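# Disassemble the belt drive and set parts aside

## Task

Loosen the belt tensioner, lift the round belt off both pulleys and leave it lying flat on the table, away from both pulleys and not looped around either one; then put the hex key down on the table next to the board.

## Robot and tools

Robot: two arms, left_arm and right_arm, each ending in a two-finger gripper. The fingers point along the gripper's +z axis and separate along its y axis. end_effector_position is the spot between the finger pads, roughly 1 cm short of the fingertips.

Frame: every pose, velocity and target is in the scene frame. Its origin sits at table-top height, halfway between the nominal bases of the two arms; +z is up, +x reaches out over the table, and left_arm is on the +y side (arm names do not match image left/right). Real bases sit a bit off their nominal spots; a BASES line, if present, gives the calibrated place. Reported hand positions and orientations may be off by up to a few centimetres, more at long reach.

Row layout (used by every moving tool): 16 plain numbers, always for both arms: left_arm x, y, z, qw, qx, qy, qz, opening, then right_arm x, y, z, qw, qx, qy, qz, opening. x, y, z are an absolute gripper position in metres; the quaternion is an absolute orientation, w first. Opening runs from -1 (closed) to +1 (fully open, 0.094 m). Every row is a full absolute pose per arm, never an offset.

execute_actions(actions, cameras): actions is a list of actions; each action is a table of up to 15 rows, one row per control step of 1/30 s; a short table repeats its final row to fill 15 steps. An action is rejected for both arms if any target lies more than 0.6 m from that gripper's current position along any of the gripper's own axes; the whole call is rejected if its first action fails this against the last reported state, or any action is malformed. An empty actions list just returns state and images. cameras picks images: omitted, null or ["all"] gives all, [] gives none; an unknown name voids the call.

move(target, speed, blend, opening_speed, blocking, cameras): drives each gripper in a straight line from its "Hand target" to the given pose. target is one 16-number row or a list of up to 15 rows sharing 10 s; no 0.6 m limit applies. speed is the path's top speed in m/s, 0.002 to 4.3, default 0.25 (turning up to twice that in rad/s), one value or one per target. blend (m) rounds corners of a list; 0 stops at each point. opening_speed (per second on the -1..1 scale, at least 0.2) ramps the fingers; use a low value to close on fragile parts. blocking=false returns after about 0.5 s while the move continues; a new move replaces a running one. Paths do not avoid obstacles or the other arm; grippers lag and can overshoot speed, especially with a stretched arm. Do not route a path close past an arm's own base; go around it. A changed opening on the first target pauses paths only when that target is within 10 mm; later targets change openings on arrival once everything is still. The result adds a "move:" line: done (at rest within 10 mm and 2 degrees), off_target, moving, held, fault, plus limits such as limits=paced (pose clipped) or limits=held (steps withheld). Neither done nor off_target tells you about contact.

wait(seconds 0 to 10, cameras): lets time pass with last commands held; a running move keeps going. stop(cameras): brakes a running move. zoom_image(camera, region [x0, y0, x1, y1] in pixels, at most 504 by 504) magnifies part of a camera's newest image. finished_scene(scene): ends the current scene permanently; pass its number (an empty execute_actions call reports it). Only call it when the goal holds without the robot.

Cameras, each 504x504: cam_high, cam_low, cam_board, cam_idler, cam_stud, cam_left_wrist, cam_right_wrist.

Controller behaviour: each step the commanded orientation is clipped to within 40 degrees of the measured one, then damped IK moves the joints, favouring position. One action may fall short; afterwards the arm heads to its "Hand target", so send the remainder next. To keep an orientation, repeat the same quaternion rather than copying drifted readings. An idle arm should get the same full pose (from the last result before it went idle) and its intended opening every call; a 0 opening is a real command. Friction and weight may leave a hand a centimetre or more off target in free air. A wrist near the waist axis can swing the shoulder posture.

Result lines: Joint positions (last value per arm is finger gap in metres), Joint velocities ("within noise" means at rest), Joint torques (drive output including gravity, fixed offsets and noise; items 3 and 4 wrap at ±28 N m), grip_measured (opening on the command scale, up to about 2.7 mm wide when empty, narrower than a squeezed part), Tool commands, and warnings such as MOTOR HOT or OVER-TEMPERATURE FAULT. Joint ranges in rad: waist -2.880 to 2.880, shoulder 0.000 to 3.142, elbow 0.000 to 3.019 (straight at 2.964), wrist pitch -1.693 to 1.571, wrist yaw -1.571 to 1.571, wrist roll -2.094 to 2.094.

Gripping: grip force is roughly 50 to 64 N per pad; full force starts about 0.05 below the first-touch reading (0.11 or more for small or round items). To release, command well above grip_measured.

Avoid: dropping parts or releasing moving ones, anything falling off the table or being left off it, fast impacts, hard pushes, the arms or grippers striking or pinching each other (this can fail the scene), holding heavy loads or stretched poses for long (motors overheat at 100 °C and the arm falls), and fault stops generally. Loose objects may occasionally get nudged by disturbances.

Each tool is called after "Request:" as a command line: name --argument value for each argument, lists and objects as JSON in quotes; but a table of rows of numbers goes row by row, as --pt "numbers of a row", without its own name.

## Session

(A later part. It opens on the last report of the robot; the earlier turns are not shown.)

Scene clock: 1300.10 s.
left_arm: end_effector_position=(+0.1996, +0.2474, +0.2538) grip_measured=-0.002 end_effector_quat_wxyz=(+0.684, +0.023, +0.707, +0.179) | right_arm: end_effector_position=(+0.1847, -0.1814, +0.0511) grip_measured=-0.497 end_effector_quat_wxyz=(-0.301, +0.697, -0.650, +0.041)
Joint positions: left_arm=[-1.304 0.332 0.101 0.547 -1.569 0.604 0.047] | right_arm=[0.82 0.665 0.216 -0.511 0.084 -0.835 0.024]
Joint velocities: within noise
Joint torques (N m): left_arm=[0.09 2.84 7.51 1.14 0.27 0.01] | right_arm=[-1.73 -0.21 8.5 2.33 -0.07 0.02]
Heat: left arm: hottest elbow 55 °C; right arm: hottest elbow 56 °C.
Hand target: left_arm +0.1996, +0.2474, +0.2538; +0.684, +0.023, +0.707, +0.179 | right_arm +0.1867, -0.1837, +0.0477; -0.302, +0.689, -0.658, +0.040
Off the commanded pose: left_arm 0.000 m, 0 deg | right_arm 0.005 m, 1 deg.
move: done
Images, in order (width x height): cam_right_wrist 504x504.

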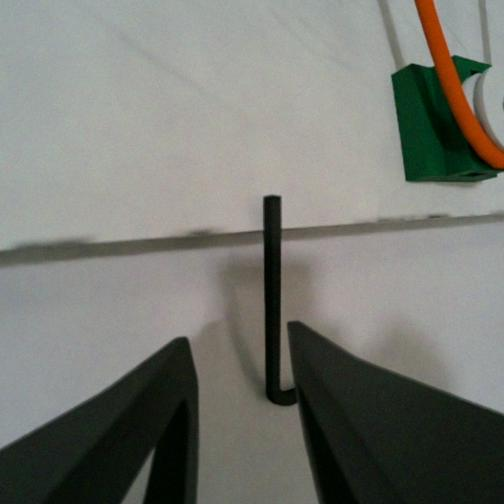

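Request:
execute_actions --actions '[]'

Scene clock: 1323.63 s.
left_arm: end_effector_position=(+0.1996, +0.2474, +0.2538) grip_measured=-0.002 end_effector_quat_wxyz=(+0.684, +0.023, +0.707, +0.179) | right_arm: end_effector_position=(+0.1848, -0.1813, +0.0512) grip_measured=-0.497 end_effector_quat_wxyz=(-0.301, +0.696, -0.651, +0.041)
Joint positions: left_arm=[-1.304 0.332 0.101 0.547 -1.569 0.604 0.047] | right_arm=[0.82 0.665 0.216 -0.51 0.084 -0.834 0.024]
Joint velocities: within noise
Joint torques (N m): left_arm=[0.21 2.96 7.53 1.17 0.27 0] | right_arm=[-1.85 -0.21 8.46 2.24 -0.07 -0.01]
Heat: left arm: hottest elbow 55 °C; right arm: hottest elbow 54 °C.
Hand target: left_arm +0.1996, +0.2474, +0.2538; +0.684, +0.023, +0.707, +0.179 | right_arm +0.1867, -0.1837, +0.0477; -0.302, +0.689, -0.658, +0.041
Tool commands: left_gripper/opening=+0.0 right_gripper/opening=-0.5
Off the commanded pose: left_arm 0.000 m, 0 deg | right_arm 0.005 m, 1 deg.

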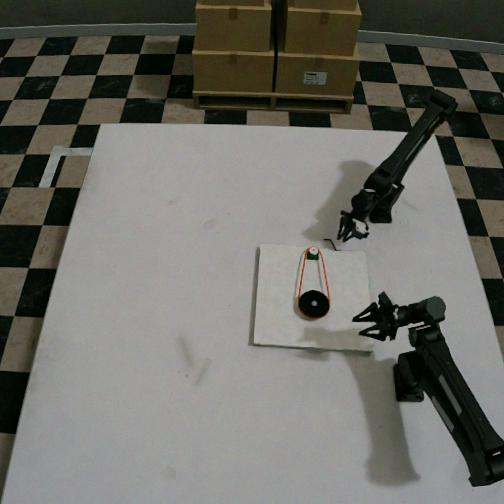

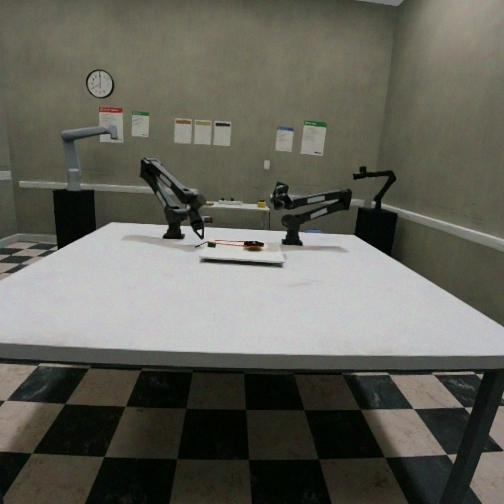

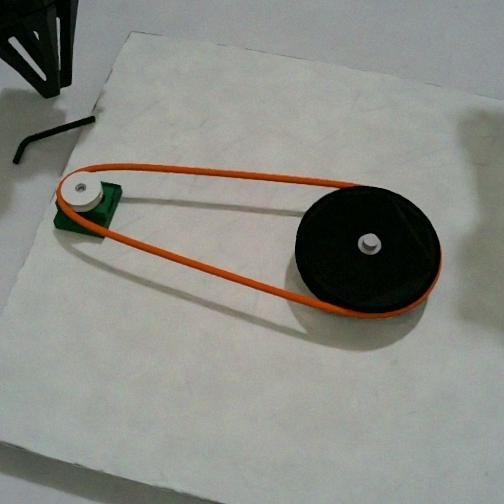

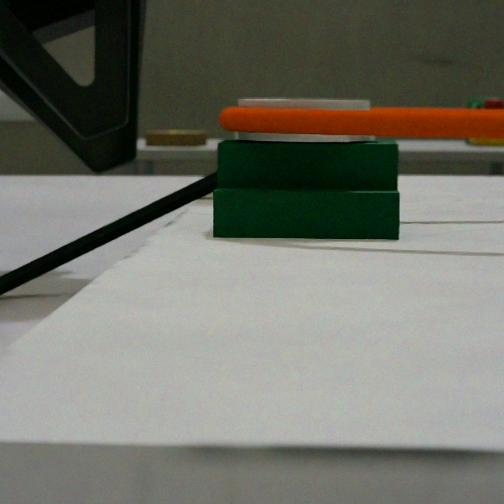

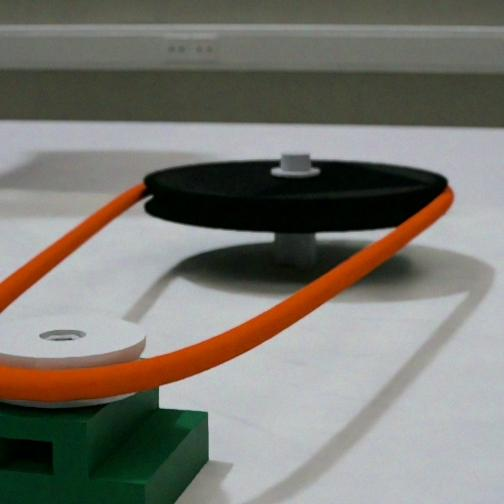

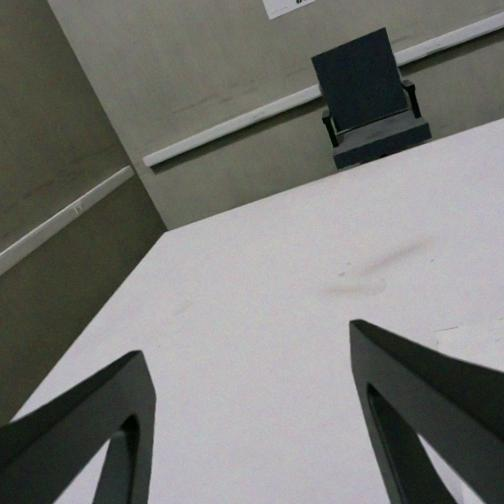

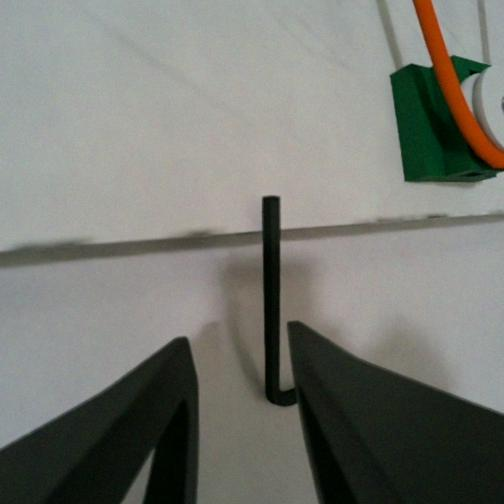

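Request:
move --target '[0.1996, 0.2474, 0.2538, 0.684, 0.023, 0.707, 0.179, 0.0, 0.2008, -0.1839, 0.0389, 0.3023, -0.6889, 0.6583, -0.0405, -0.5]' --speed 0.06 --cameras '["cam_right_wrist", "cam_board", "cam_idler"]'

Scene clock: 1339.23 s.
left_arm: end_effector_position=(+0.1996, +0.2474, +0.2538) grip_measured=-0.002 end_effector_quat_wxyz=(+0.684, +0.023, +0.707, +0.179) | right_arm: end_effector_position=(+0.1993, -0.1807, +0.0437) grip_measured=-0.497 end_effector_quat_wxyz=(-0.302, +0.689, -0.657, +0.038)
Joint positions: left_arm=[-1.304 0.332 0.101 0.547 -1.569 0.604 0.047] | right_arm=[0.756 0.749 0.216 -0.42 0.048 -0.866 0.024]
Joint velocities: within noise
Joint torques (N m): left_arm=[0.15 3.02 7.5 1.16 0.27 0.01] | right_arm=[-1.79 -0.67 7.91 2.37 -0.09 -0.17]
Heat: left arm: hottest elbow 55 °C; right arm: hottest elbow 53 °C.
Hand target: left_arm +0.1996, +0.2474, +0.2538; +0.684, +0.023, +0.707, +0.179 | right_arm +0.2005, -0.1840, +0.0392; -0.302, +0.689, -0.658, +0.040
Off the commanded pose: left_arm 0.000 m, 0 deg | right_arm 0.006 m, 0 deg.
move: done
Images, in order (width x height): cam_board 504x504, cam_idler 504x504, cam_right_wrist 504x504.

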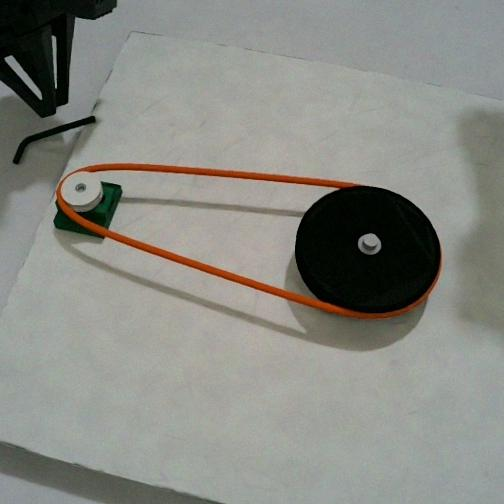

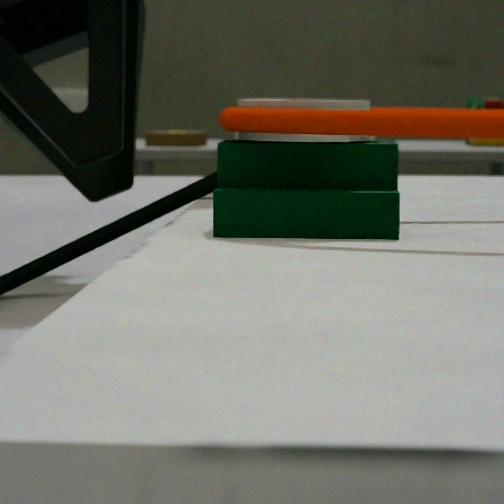

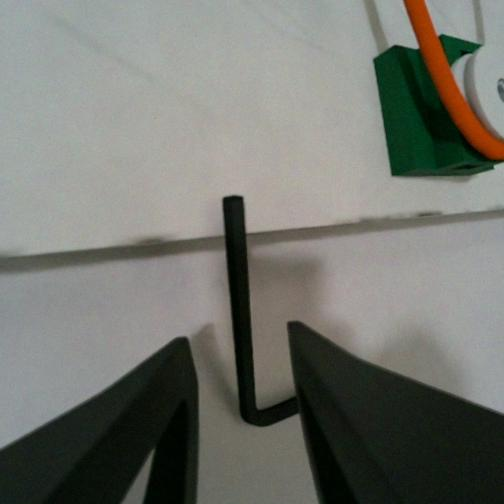

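Request:
move --target '[0.1996, 0.2474, 0.2538, 0.684, 0.023, 0.707, 0.179, 0.0, 0.2088, -0.1869, 0.0236, 0.3023, -0.6889, 0.6583, -0.0405, -0.7]' --speed 0.05 --cameras '["cam_right_wrist", "cam_board", "cam_idler"]'

Request:
zoom_image --camera "cam_idler" --region '[0, 80, 250, 330]'

Request:
zoom_image --camera "cam_board" --region '[0, 20, 150, 170]'

Scene clock: 1357.30 s.
left_arm: end_effector_position=(+0.1996, +0.2474, +0.2538) grip_measured=-0.002 end_effector_quat_wxyz=(+0.684, +0.023, +0.707, +0.179) | right_arm: end_effector_position=(+0.2071, -0.1840, +0.0271) grip_measured=-0.697 end_effector_quat_wxyz=(-0.301, +0.690, -0.657, +0.038)
Joint positions: left_arm=[-1.304 0.332 0.101 0.547 -1.569 0.604 0.047] | right_arm=[0.71 0.835 0.192 -0.31 0.021 -0.904 0.014]
Joint velocities: within noise
Joint torques (N m): left_arm=[0.21 2.96 7.5 1.14 0.27 0] | right_arm=[-1.67 -1.14 7.6 2.19 -0.1 -0.2]
Heat: left arm: hottest elbow 55 °C; right arm: hottest elbow 53 °C.
Hand target: left_arm +0.1996, +0.2474, +0.2538; +0.684, +0.023, +0.707, +0.179 | right_arm +0.2086, -0.1870, +0.0238; -0.302, +0.689, -0.658, +0.041
Off the commanded pose: left_arm 0.000 m, 0 deg | right_arm 0.005 m, 0 deg.
move: done
Images, in order (width x height): cam_board 504x504, cam_idler 504x504, cam_right_wrist 504x504.

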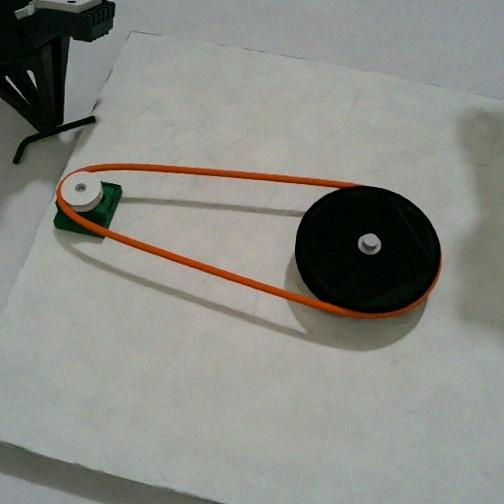

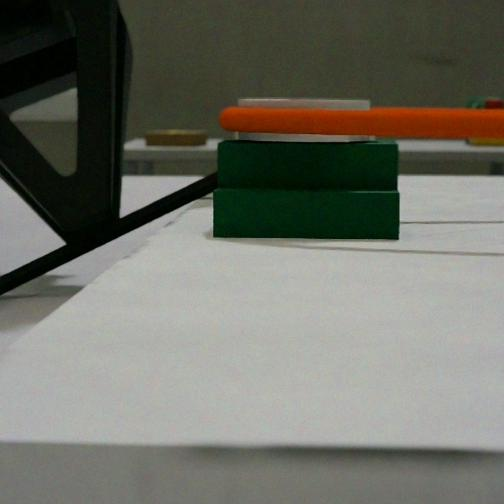

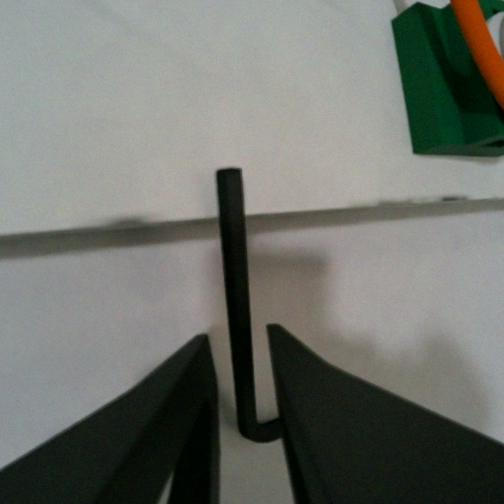

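Scaled by 2.016.

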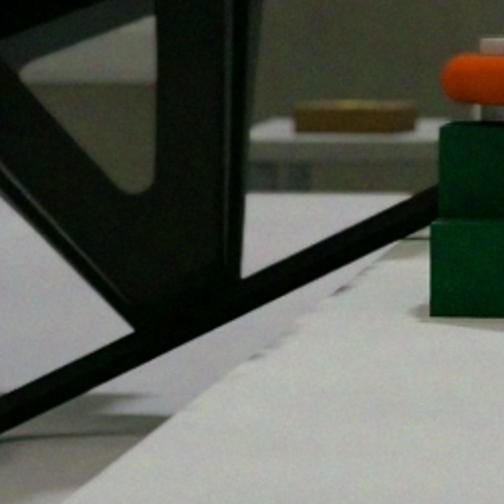

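Scaled by 3.360.

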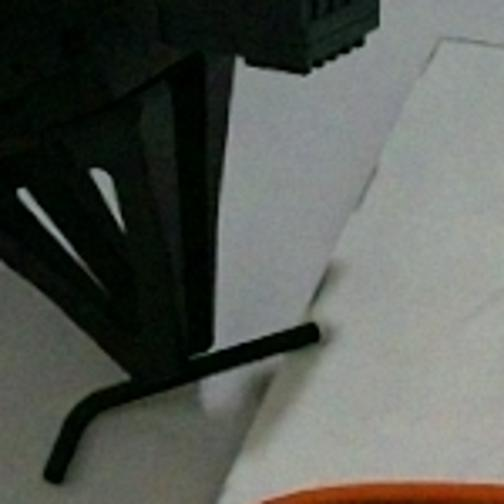

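Request:
move --target '[0.1996, 0.2474, 0.2538, 0.684, 0.023, 0.707, 0.179, 0.0, 0.2113, -0.1849, 0.0188, 0.3023, -0.6889, 0.6583, -0.0405, -0.7]' --speed 0.03 --cameras '["cam_right_wrist", "cam_board", "cam_idler"]'

Request:
zoom_image --camera "cam_idler" --region '[0, 80, 250, 330]'

Request:
zoom_image --camera "cam_board" --region '[0, 20, 150, 170]'

Scene clock: 1365.77 s.
left_arm: end_effector_position=(+0.1996, +0.2474, +0.2538) grip_measured=-0.002 end_effector_quat_wxyz=(+0.684, +0.023, +0.707, +0.179) | right_arm: end_effector_position=(+0.2104, -0.1812, +0.0234) grip_measured=-0.697 end_effector_quat_wxyz=(-0.303, +0.690, -0.657, +0.038)
Joint positions: left_arm=[-1.304 0.332 0.101 0.547 -1.569 0.604 0.047] | right_arm=[0.709 0.875 0.192 -0.268 0.021 -0.906 0.014]
Joint velocities: within noise
Joint torques (N m): left_arm=[0.15 2.96 7.5 1.13 0.27 0.01] | right_arm=[-1.9 -1.44 7.2 2.24 -0.11 -0.17]
Heat: left arm: hottest elbow 55 °C; right arm: hottest elbow 54 °C.
Hand target: left_arm +0.1996, +0.2474, +0.2538; +0.684, +0.023, +0.707, +0.179 | right_arm +0.2111, -0.1850, +0.0191; -0.302, +0.689, -0.658, +0.041
Off the commanded pose: left_arm 0.000 m, 0 deg | right_arm 0.006 m, 0 deg.
move: done
Images, in order (width x height): cam_board 504x504, cam_idler 504x504, cam_right_wrist 504x504.

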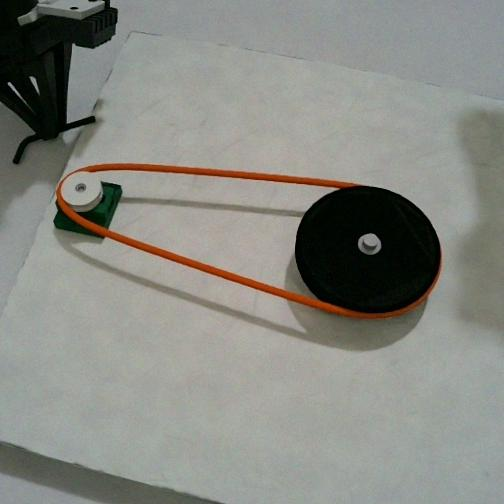

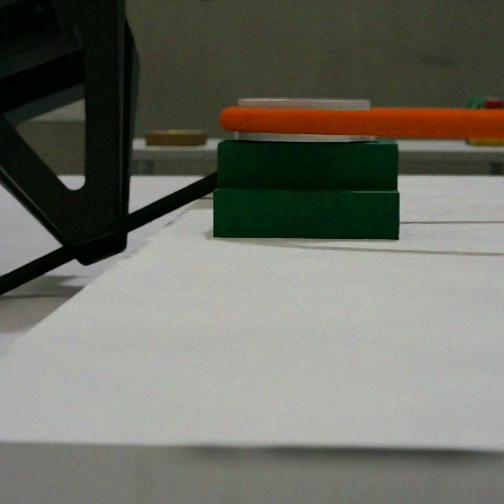

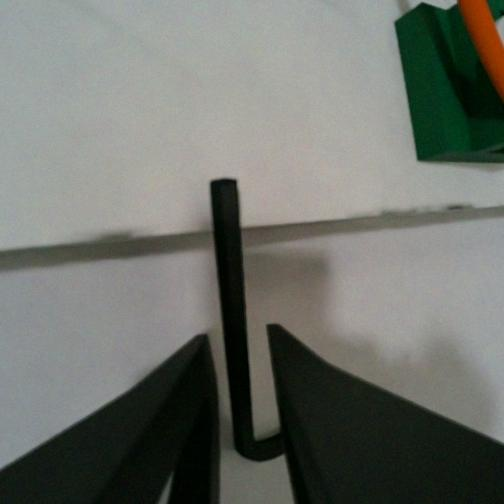

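Scaled by 2.016.

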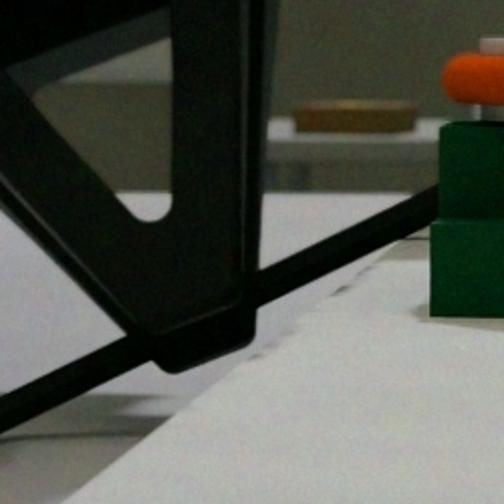

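Scaled by 3.360.

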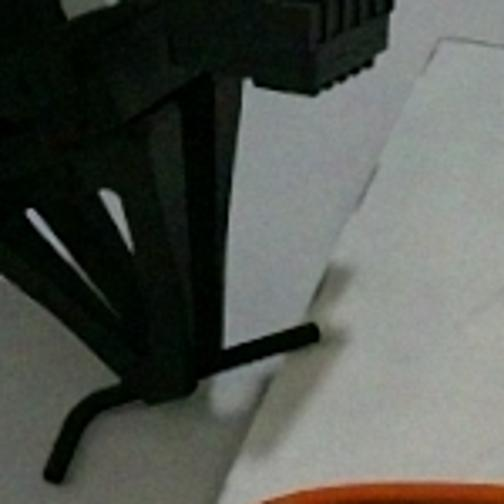

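Request:
move --target '[0.1996, 0.2474, 0.2538, 0.684, 0.023, 0.707, 0.179, 0.0, 0.2113, -0.1849, 0.0188, 0.3023, -0.6889, 0.6583, -0.0405, -1.0]' --speed 0.03 --opening_speed 0.2 --cameras '["cam_right_wrist", "cam_board", "cam_idler"]'

Request:
zoom_image --camera "cam_idler" --region '[0, 80, 250, 330]'

Request:
zoom_image --camera "cam_right_wrist" --region '[130, 150, 380, 400]'

Scene clock: 1373.70 s.
left_arm: end_effector_position=(+0.1996, +0.2474, +0.2538) grip_measured=-0.002 end_effector_quat_wxyz=(+0.684, +0.023, +0.707, +0.179) | right_arm: end_effector_position=(+0.2105, -0.1812, +0.0233) grip_measured=-0.916 end_effector_quat_wxyz=(-0.303, +0.690, -0.657, +0.038)
Joint positions: left_arm=[-1.304 0.332 0.101 0.547 -1.569 0.604 0.047] | right_arm=[0.709 0.876 0.192 -0.267 0.021 -0.906 0.004]
Joint velocities: within noise
Joint torques (N m): left_arm=[0.21 2.9 7.51 1.14 0.27 0.01] | right_arm=[-1.73 -1.49 7.16 2.25 -0.11 -0.16]
Heat: left arm: hottest elbow 55 °C; right arm: hottest elbow 55 °C.
Hand target: left_arm +0.1996, +0.2474, +0.2538; +0.684, +0.023, +0.707, +0.179 | right_arm +0.2111, -0.1850, +0.0190; -0.302, +0.689, -0.658, +0.041
Off the commanded pose: left_arm 0.000 m, 0 deg | right_arm 0.006 m, 0 deg.
move: done
Images, in order (width x height): cam_board 504x504, cam_idler 504x504, cam_right_wrist 504x504.

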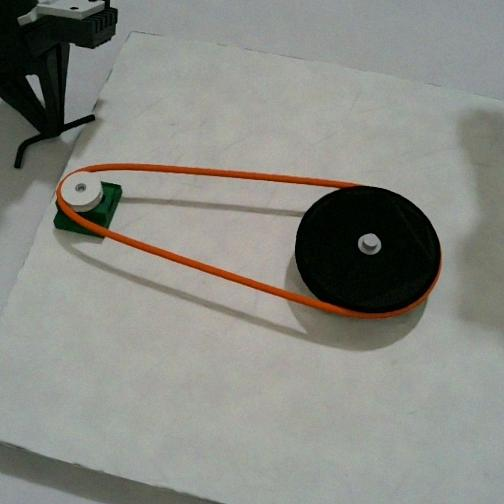

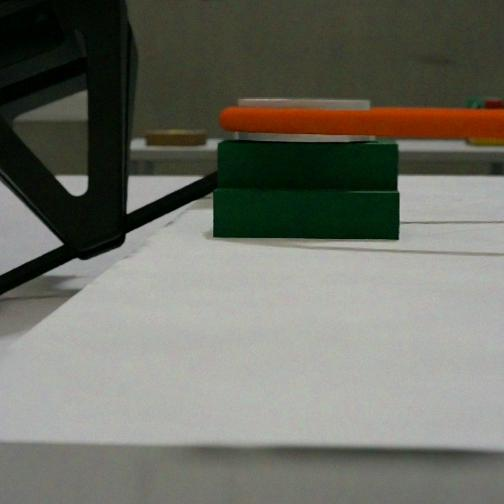

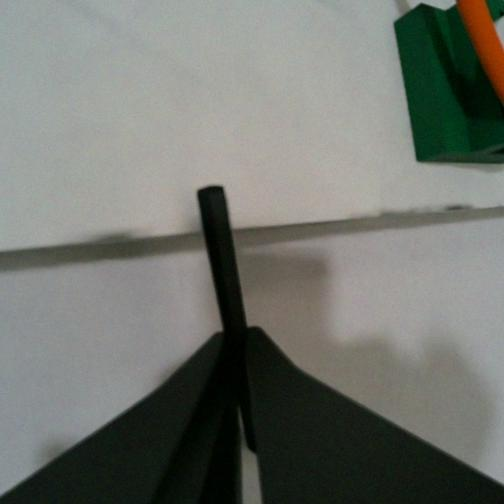

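Scaled by 2.016.

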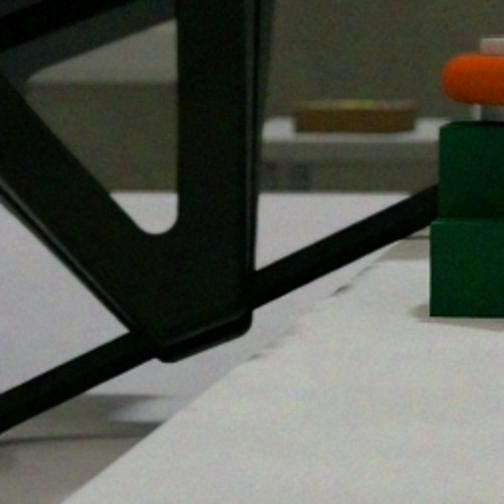

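Scaled by 2.016.

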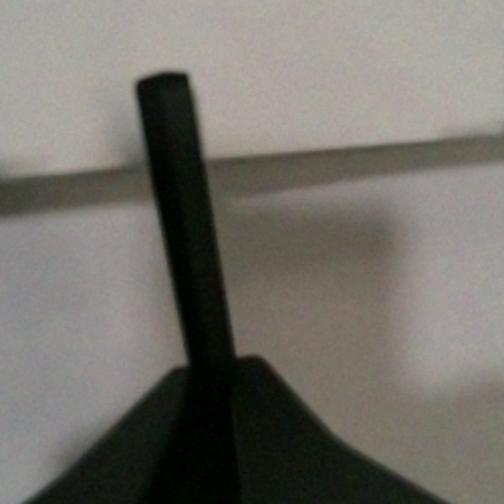

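Request:
move --pt "0.1996 0.2474 0.2538 0.684 0.023 0.707 0.179 0.0 0.2113 -0.1849 0.16 0.3023 -0.6889 0.6583 -0.0405 -1.0" --speed 0.08 --cameras '["cam_right_wrist", "cam_board", "cam_idler"]'

Request:
zoom_image --camera "cam_right_wrist" --region '[130, 150, 380, 400]'

Scene clock: 1398.67 s.
left_arm: end_effector_position=(+0.1996, +0.2474, +0.2538) grip_measured=-0.002 end_effector_quat_wxyz=(+0.684, +0.023, +0.707, +0.179) | right_arm: end_effector_position=(+0.1993, -0.1910, +0.1281) grip_measured=-0.916 end_effector_quat_wxyz=(-0.276, +0.696, -0.662, +0.036)
Joint positions: left_arm=[-1.304 0.332 0.101 0.547 -1.569 0.604 0.047] | right_arm=[0.709 0.599 0.43 -0.837 0.021 -0.907 0.004]
Joint velocities: within noise
Joint torques (N m): left_arm=[0.15 2.96 7.5 1.16 0.27 0] | right_arm=[-1.73 -1.26 14.83 0.87 -0.06 -0.15]
Heat: left arm: hottest elbow 56 °C; right arm: hottest elbow 56 °C.
Hand target: left_arm +0.1996, +0.2474, +0.2538; +0.684, +0.023, +0.707, +0.179 | right_arm +0.2108, -0.1851, +0.1593; -0.302, +0.688, -0.658, +0.041
Off the commanded pose: left_arm 0.000 m, 0 deg | right_arm 0.035 m, 3 deg.
move: off_target (right_arm)
Images, in order (width x height): cam_board 504x504, cam_idler 504x504, cam_right_wrist 504x504.

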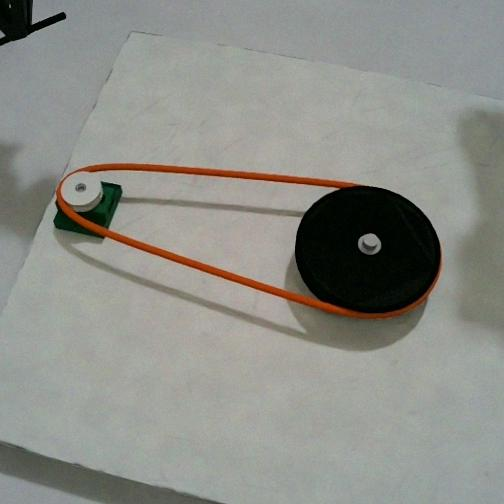

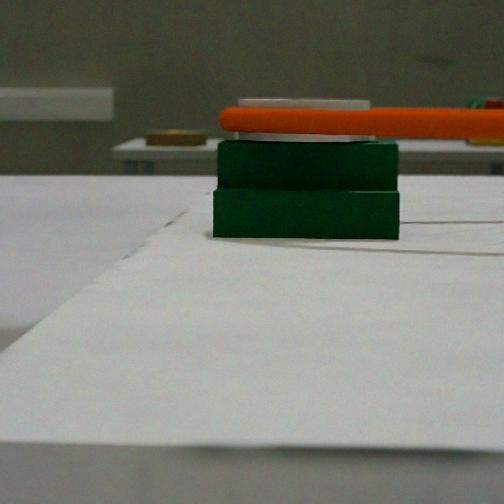

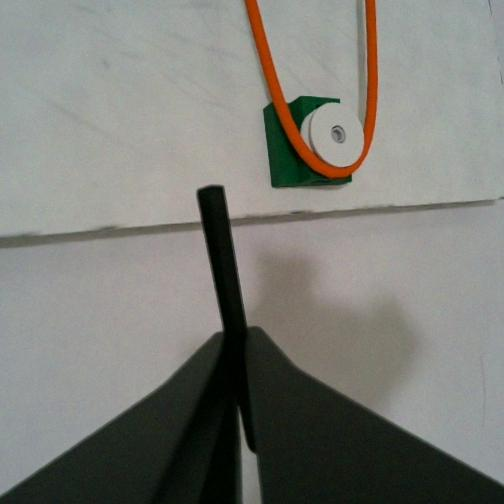

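Scaled by 2.016.

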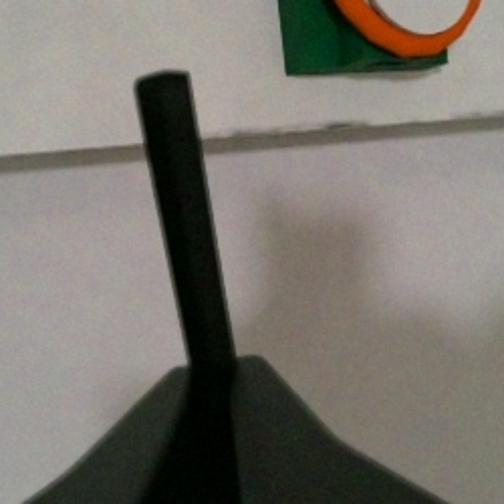

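Request:
move --pt "0.1996 0.2474 0.2538 0.684 0.023 0.707 0.179 0.0 0.22 -0.195 0.2 0.3023 -0.6889 0.6583 -0.0405 -1.0" --pt "0.1996 0.2474 0.2538 0.684 0.023 0.707 0.179 0.0 0.3401 -0.1519 0.19 0.1276 0.3432 0.8280 0.4278 -1.0" --pt "0.1996 0.2474 0.2538 0.684 0.023 0.707 0.179 0.0 0.3401 -0.1519 0.15 0.1276 0.3432 0.8280 0.4278 -1.0" --speed 0.2 --cameras '["cam_right_wrist", "cam_board", "cam_idler", "cam_stud"]'

Request:
zoom_image --camera "cam_right_wrist" --region '[130, 150, 380, 400]'

Scene clock: 1411.07 s.
left_arm: end_effector_position=(+0.1996, +0.2474, +0.2538) grip_measured=-0.002 end_effector_quat_wxyz=(+0.684, +0.023, +0.707, +0.179) | right_arm: end_effector_position=(+0.3381, -0.1534, +0.1510) grip_measured=-0.916 end_effector_quat_wxyz=(+0.126, +0.341, +0.830, +0.424)
Joint positions: left_arm=[-1.304 0.332 0.101 0.547 -1.569 0.604 0.047] | right_arm=[0.363 1 0.506 -0.23 -0.403 1.338 0.004]
Joint velocities: within noise
Joint torques (N m): left_arm=[0.21 2.84 7.51 1.16 0.27 0.01] | right_arm=[-0.56 -4.89 8.99 2.66 -0.11 -0.09]
Heat: left arm: hottest elbow 56 °C; right arm: hottest elbow 58 °C.
Hand target: left_arm +0.1996, +0.2474, +0.2538; +0.684, +0.023, +0.707, +0.179 | right_arm +0.3400, -0.1519, +0.1501; +0.127, +0.343, +0.827, +0.427
Off the commanded pose: left_arm 0.000 m, 0 deg | right_arm 0.003 m, 1 deg.
move: done
Images, in order (width x height): cam_board 504x504, cam_idler 504x504, cam_stud 504x504, cam_right_wrist 504x504.

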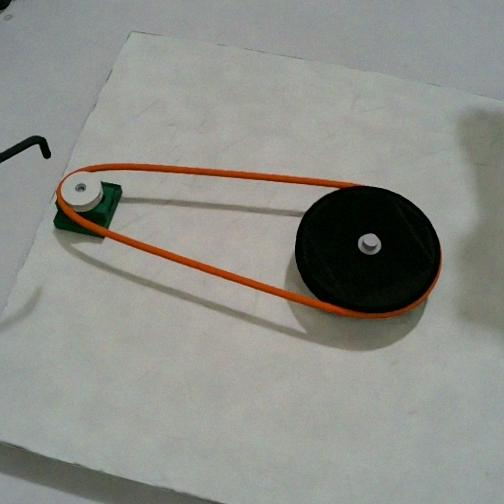

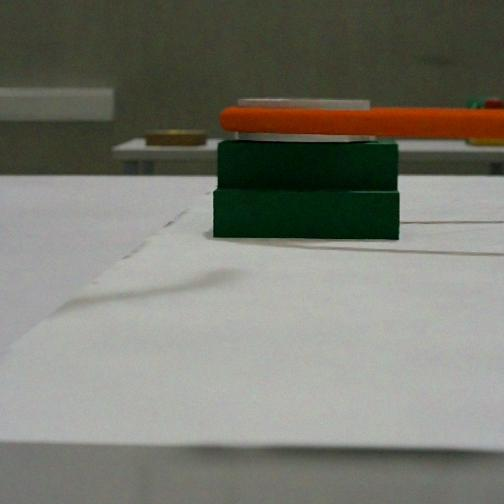

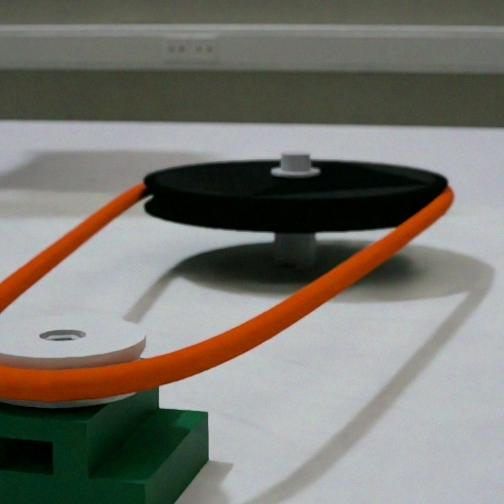

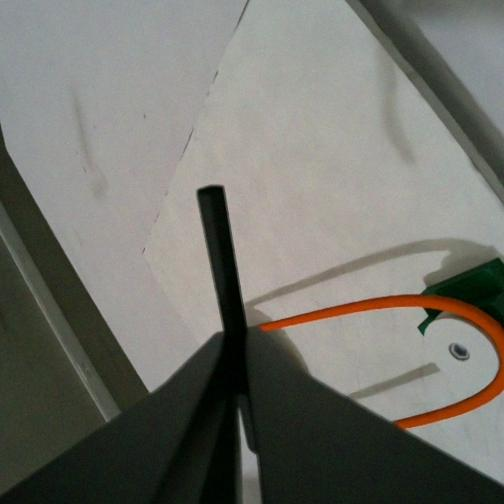

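Scaled by 2.016.

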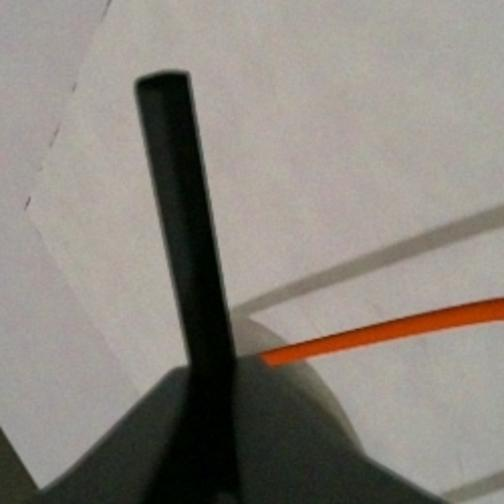

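Request:
move --pt "0.1996 0.2474 0.2538 0.684 0.023 0.707 0.179 0.0 0.3401 -0.1519 0.145 0.1276 0.3432 0.8280 0.4278 -1.0" --pt "0.1996 0.2474 0.2538 0.684 0.023 0.707 0.179 0.0 0.3174 -0.1467 0.0985 0.1644 0.2848 0.8179 0.4722 -1.0" --speed 0.08 --cameras '["cam_right_wrist", "cam_board", "cam_idler", "cam_stud"]'

Request:
zoom_image --camera "cam_board" --region '[20, 100, 140, 220]'

Request:
zoom_image --camera "cam_idler" --region '[230, 0, 390, 160]'

Scene clock: 1425.77 s.
left_arm: end_effector_position=(+0.1996, +0.2474, +0.2538) grip_measured=-0.002 end_effector_quat_wxyz=(+0.684, +0.023, +0.707, +0.179) | right_arm: end_effector_position=(+0.3209, -0.1510, +0.1017) grip_measured=-0.916 end_effector_quat_wxyz=(+0.165, +0.295, +0.815, +0.470)
Joint positions: left_arm=[-1.304 0.332 0.101 0.547 -1.569 0.604 0.047] | right_arm=[0.377 1.088 0.31 0.192 -0.426 1.314 0.004]
Joint velocities: within noise
Joint torques (N m): left_arm=[0.15 2.9 7.5 1.14 0.28 0.01] | right_arm=[0.38 -4.42 7.17 2.84 -0.21 -0.25]
Heat: left arm: hottest elbow 56 °C; right arm: hottest elbow 59 °C.
Hand target: left_arm +0.1996, +0.2474, +0.2538; +0.684, +0.023, +0.707, +0.179 | right_arm +0.3174, -0.1468, +0.0986; +0.164, +0.285, +0.818, +0.472
Off the commanded pose: left_arm 0.000 m, 0 deg | right_arm 0.006 m, 1 deg.
move: done
Images, in order (width x height): cam_board 504x504, cam_idler 504x504, cam_stud 504x504, cam_right_wrist 504x504.

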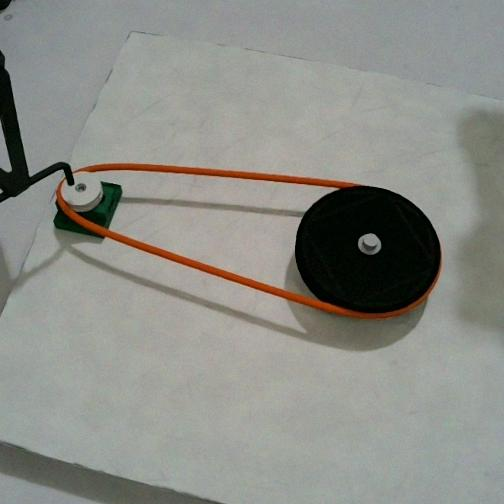

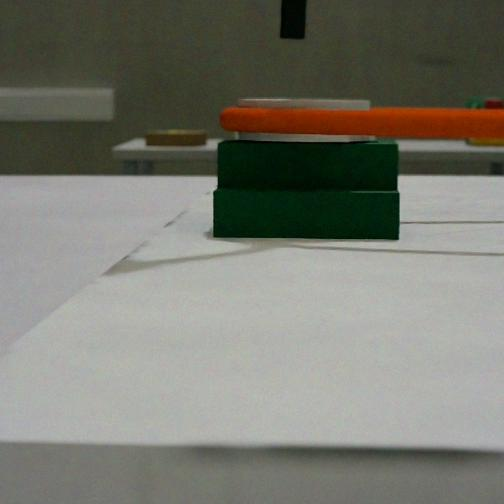

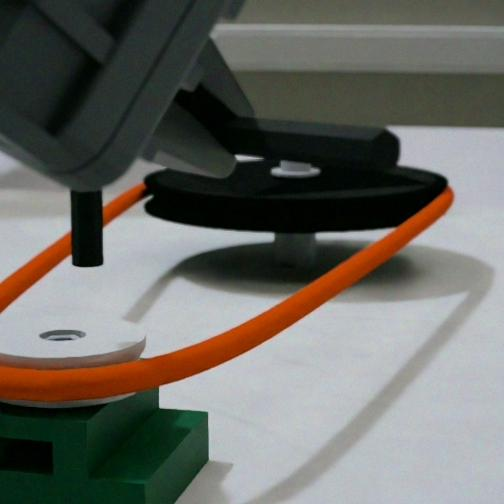

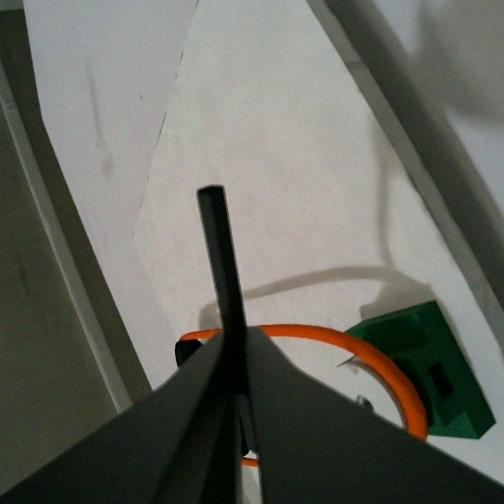

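Scaled by 4.200.

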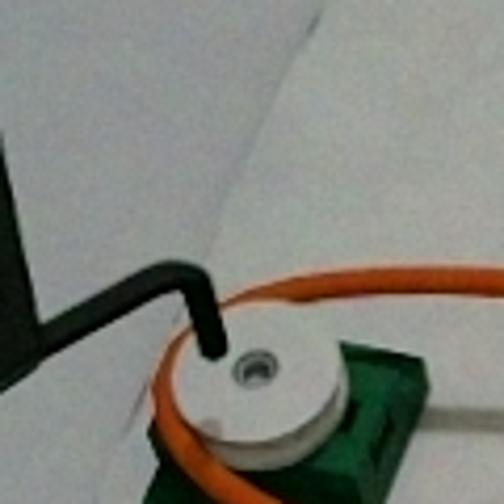

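Scaled by 3.150.

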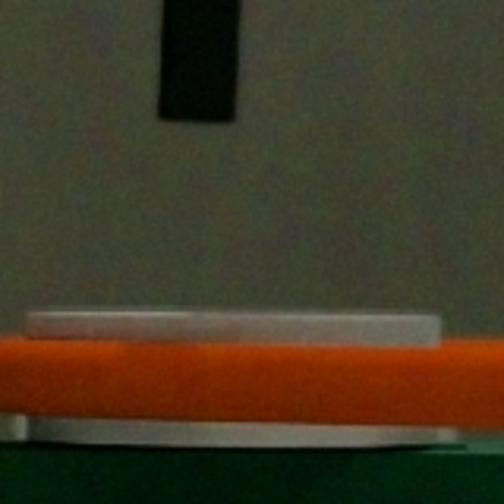

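Request:
move --pt "0.1996 0.2474 0.2538 0.684 0.023 0.707 0.179 0.0 0.3346 -0.1492 0.140 0.1216 0.3454 0.8205 0.4422 -1.0" --speed 0.08 --cameras '[]'

Request:
move --pt "0.1996 0.2474 0.2538 0.684 0.023 0.707 0.179 0.0 0.3119 -0.1440 0.0876 0.1594 0.2876 0.8096 0.4864 -1.0" --speed 0.08 --cameras '["cam_right_wrist", "cam_board", "cam_idler", "cam_stud"]'

Request:
zoom_image --camera "cam_board" --region '[40, 140, 120, 220]'

Request:
zoom_image --camera "cam_idler" --region '[230, 0, 390, 160]'

Request:
zoom_image --camera "cam_stud" --region '[0, 180, 240, 420]'

Scene clock: 1440.90 s.
left_arm: end_effector_position=(+0.1996, +0.2474, +0.2538) grip_measured=-0.002 end_effector_quat_wxyz=(+0.684, +0.023, +0.707, +0.179) | right_arm: end_effector_position=(+0.3153, -0.1541, +0.1132) grip_measured=-0.916 end_effector_quat_wxyz=(+0.106, +0.346, +0.829, +0.427)
Joint positions: left_arm=[-1.304 0.332 0.101 0.547 -1.569 0.604 0.047] | right_arm=[0.377 1.018 0.404 -0.122 -0.42 1.368 0.004]
Joint velocities: within noise
Joint torques (N m): left_arm=[0.09 2.96 7.5 1.17 0.27 0] | right_arm=[-1.14 -5.89 13.08 1.21 -0.11 -0.07]
Heat: left arm: hottest elbow 56 °C; right arm: hottest elbow 59 °C.
Hand target: left_arm +0.1996, +0.2474, +0.2538; +0.684, +0.023, +0.707, +0.179 | right_arm +0.3332, -0.1498, +0.1402; +0.122, +0.345, +0.819, +0.442
Off the commanded pose: left_arm 0.000 m, 0 deg | right_arm 0.033 m, 3 deg.
move: off_target (right_arm)
No camera images: "cameras" was empty.

Scene clock: 1442.67 s.
left_arm: end_effector_position=(+0.1996, +0.2474, +0.2538) grip_measured=-0.002 end_effector_quat_wxyz=(+0.684, +0.023, +0.707, +0.179) | right_arm: end_effector_position=(+0.3157, -0.1481, +0.0905) grip_measured=-0.916 end_effector_quat_wxyz=(+0.160, +0.298, +0.807, +0.484)
Joint positions: left_arm=[-1.304 0.332 0.101 0.547 -1.569 0.604 0.047] | right_arm=[0.385 1.137 0.273 0.306 -0.436 1.348 0.004]
Joint velocities: within noise
Joint torques (N m): left_arm=[0.21 3.02 7.53 1.14 0.27 0] | right_arm=[0.38 -4.48 6.61 2.69 -0.22 -0.26]
Heat: left arm: hottest elbow 56 °C; right arm: hottest elbow 58 °C.
Hand target: left_arm +0.1996, +0.2474, +0.2538; +0.684, +0.023, +0.707, +0.179 | right_arm +0.3118, -0.1441, +0.0878; +0.159, +0.288, +0.810, +0.486
Off the commanded pose: left_arm 0.000 m, 0 deg | right_arm 0.006 m, 1 deg.
move: done
Images, in order (width x height): cam_board 504x504, cam_idler 504x504, cam_stud 504x504, cam_right_wrist 504x504.

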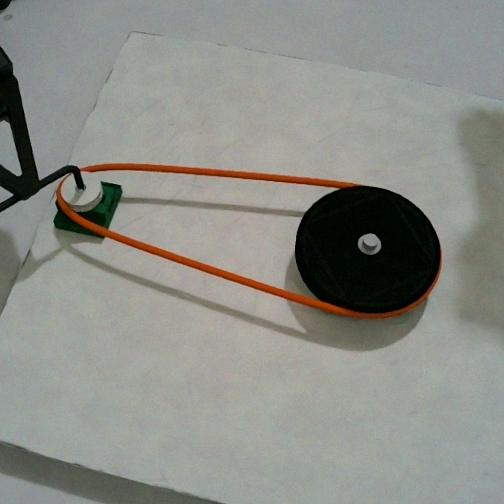

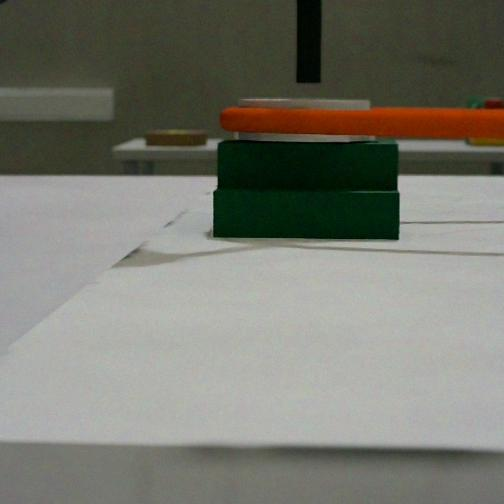

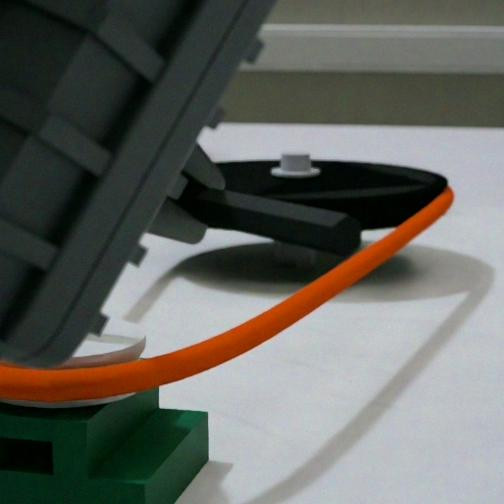

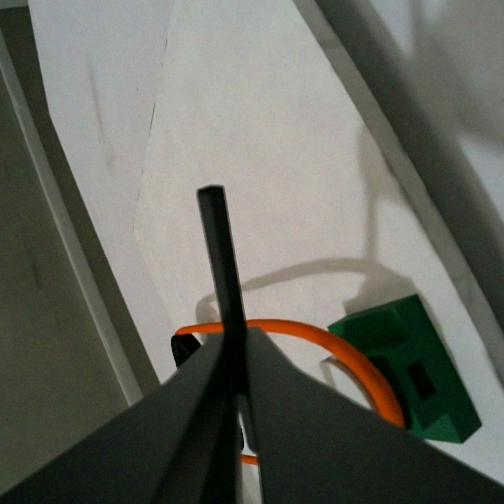

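Scaled by 6.300.

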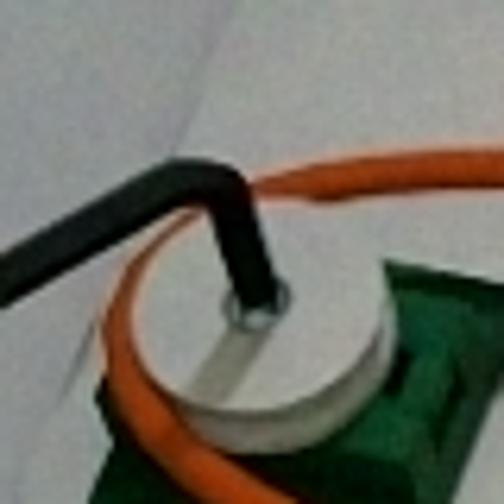

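Scaled by 3.150.

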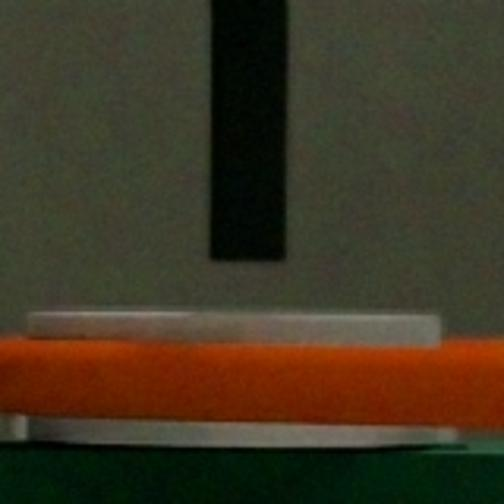

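Scaled by 2.100.

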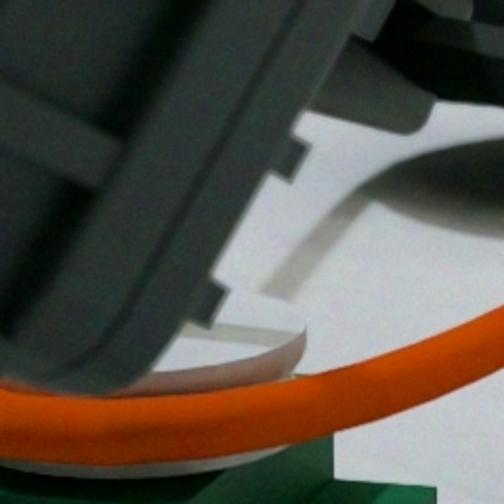

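Request:
zoom_image --camera "cam_board" --region '[60, 165, 100, 205]'

Scaled by 12.600.

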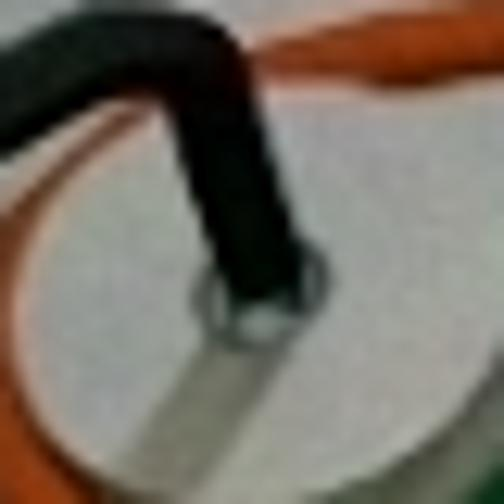

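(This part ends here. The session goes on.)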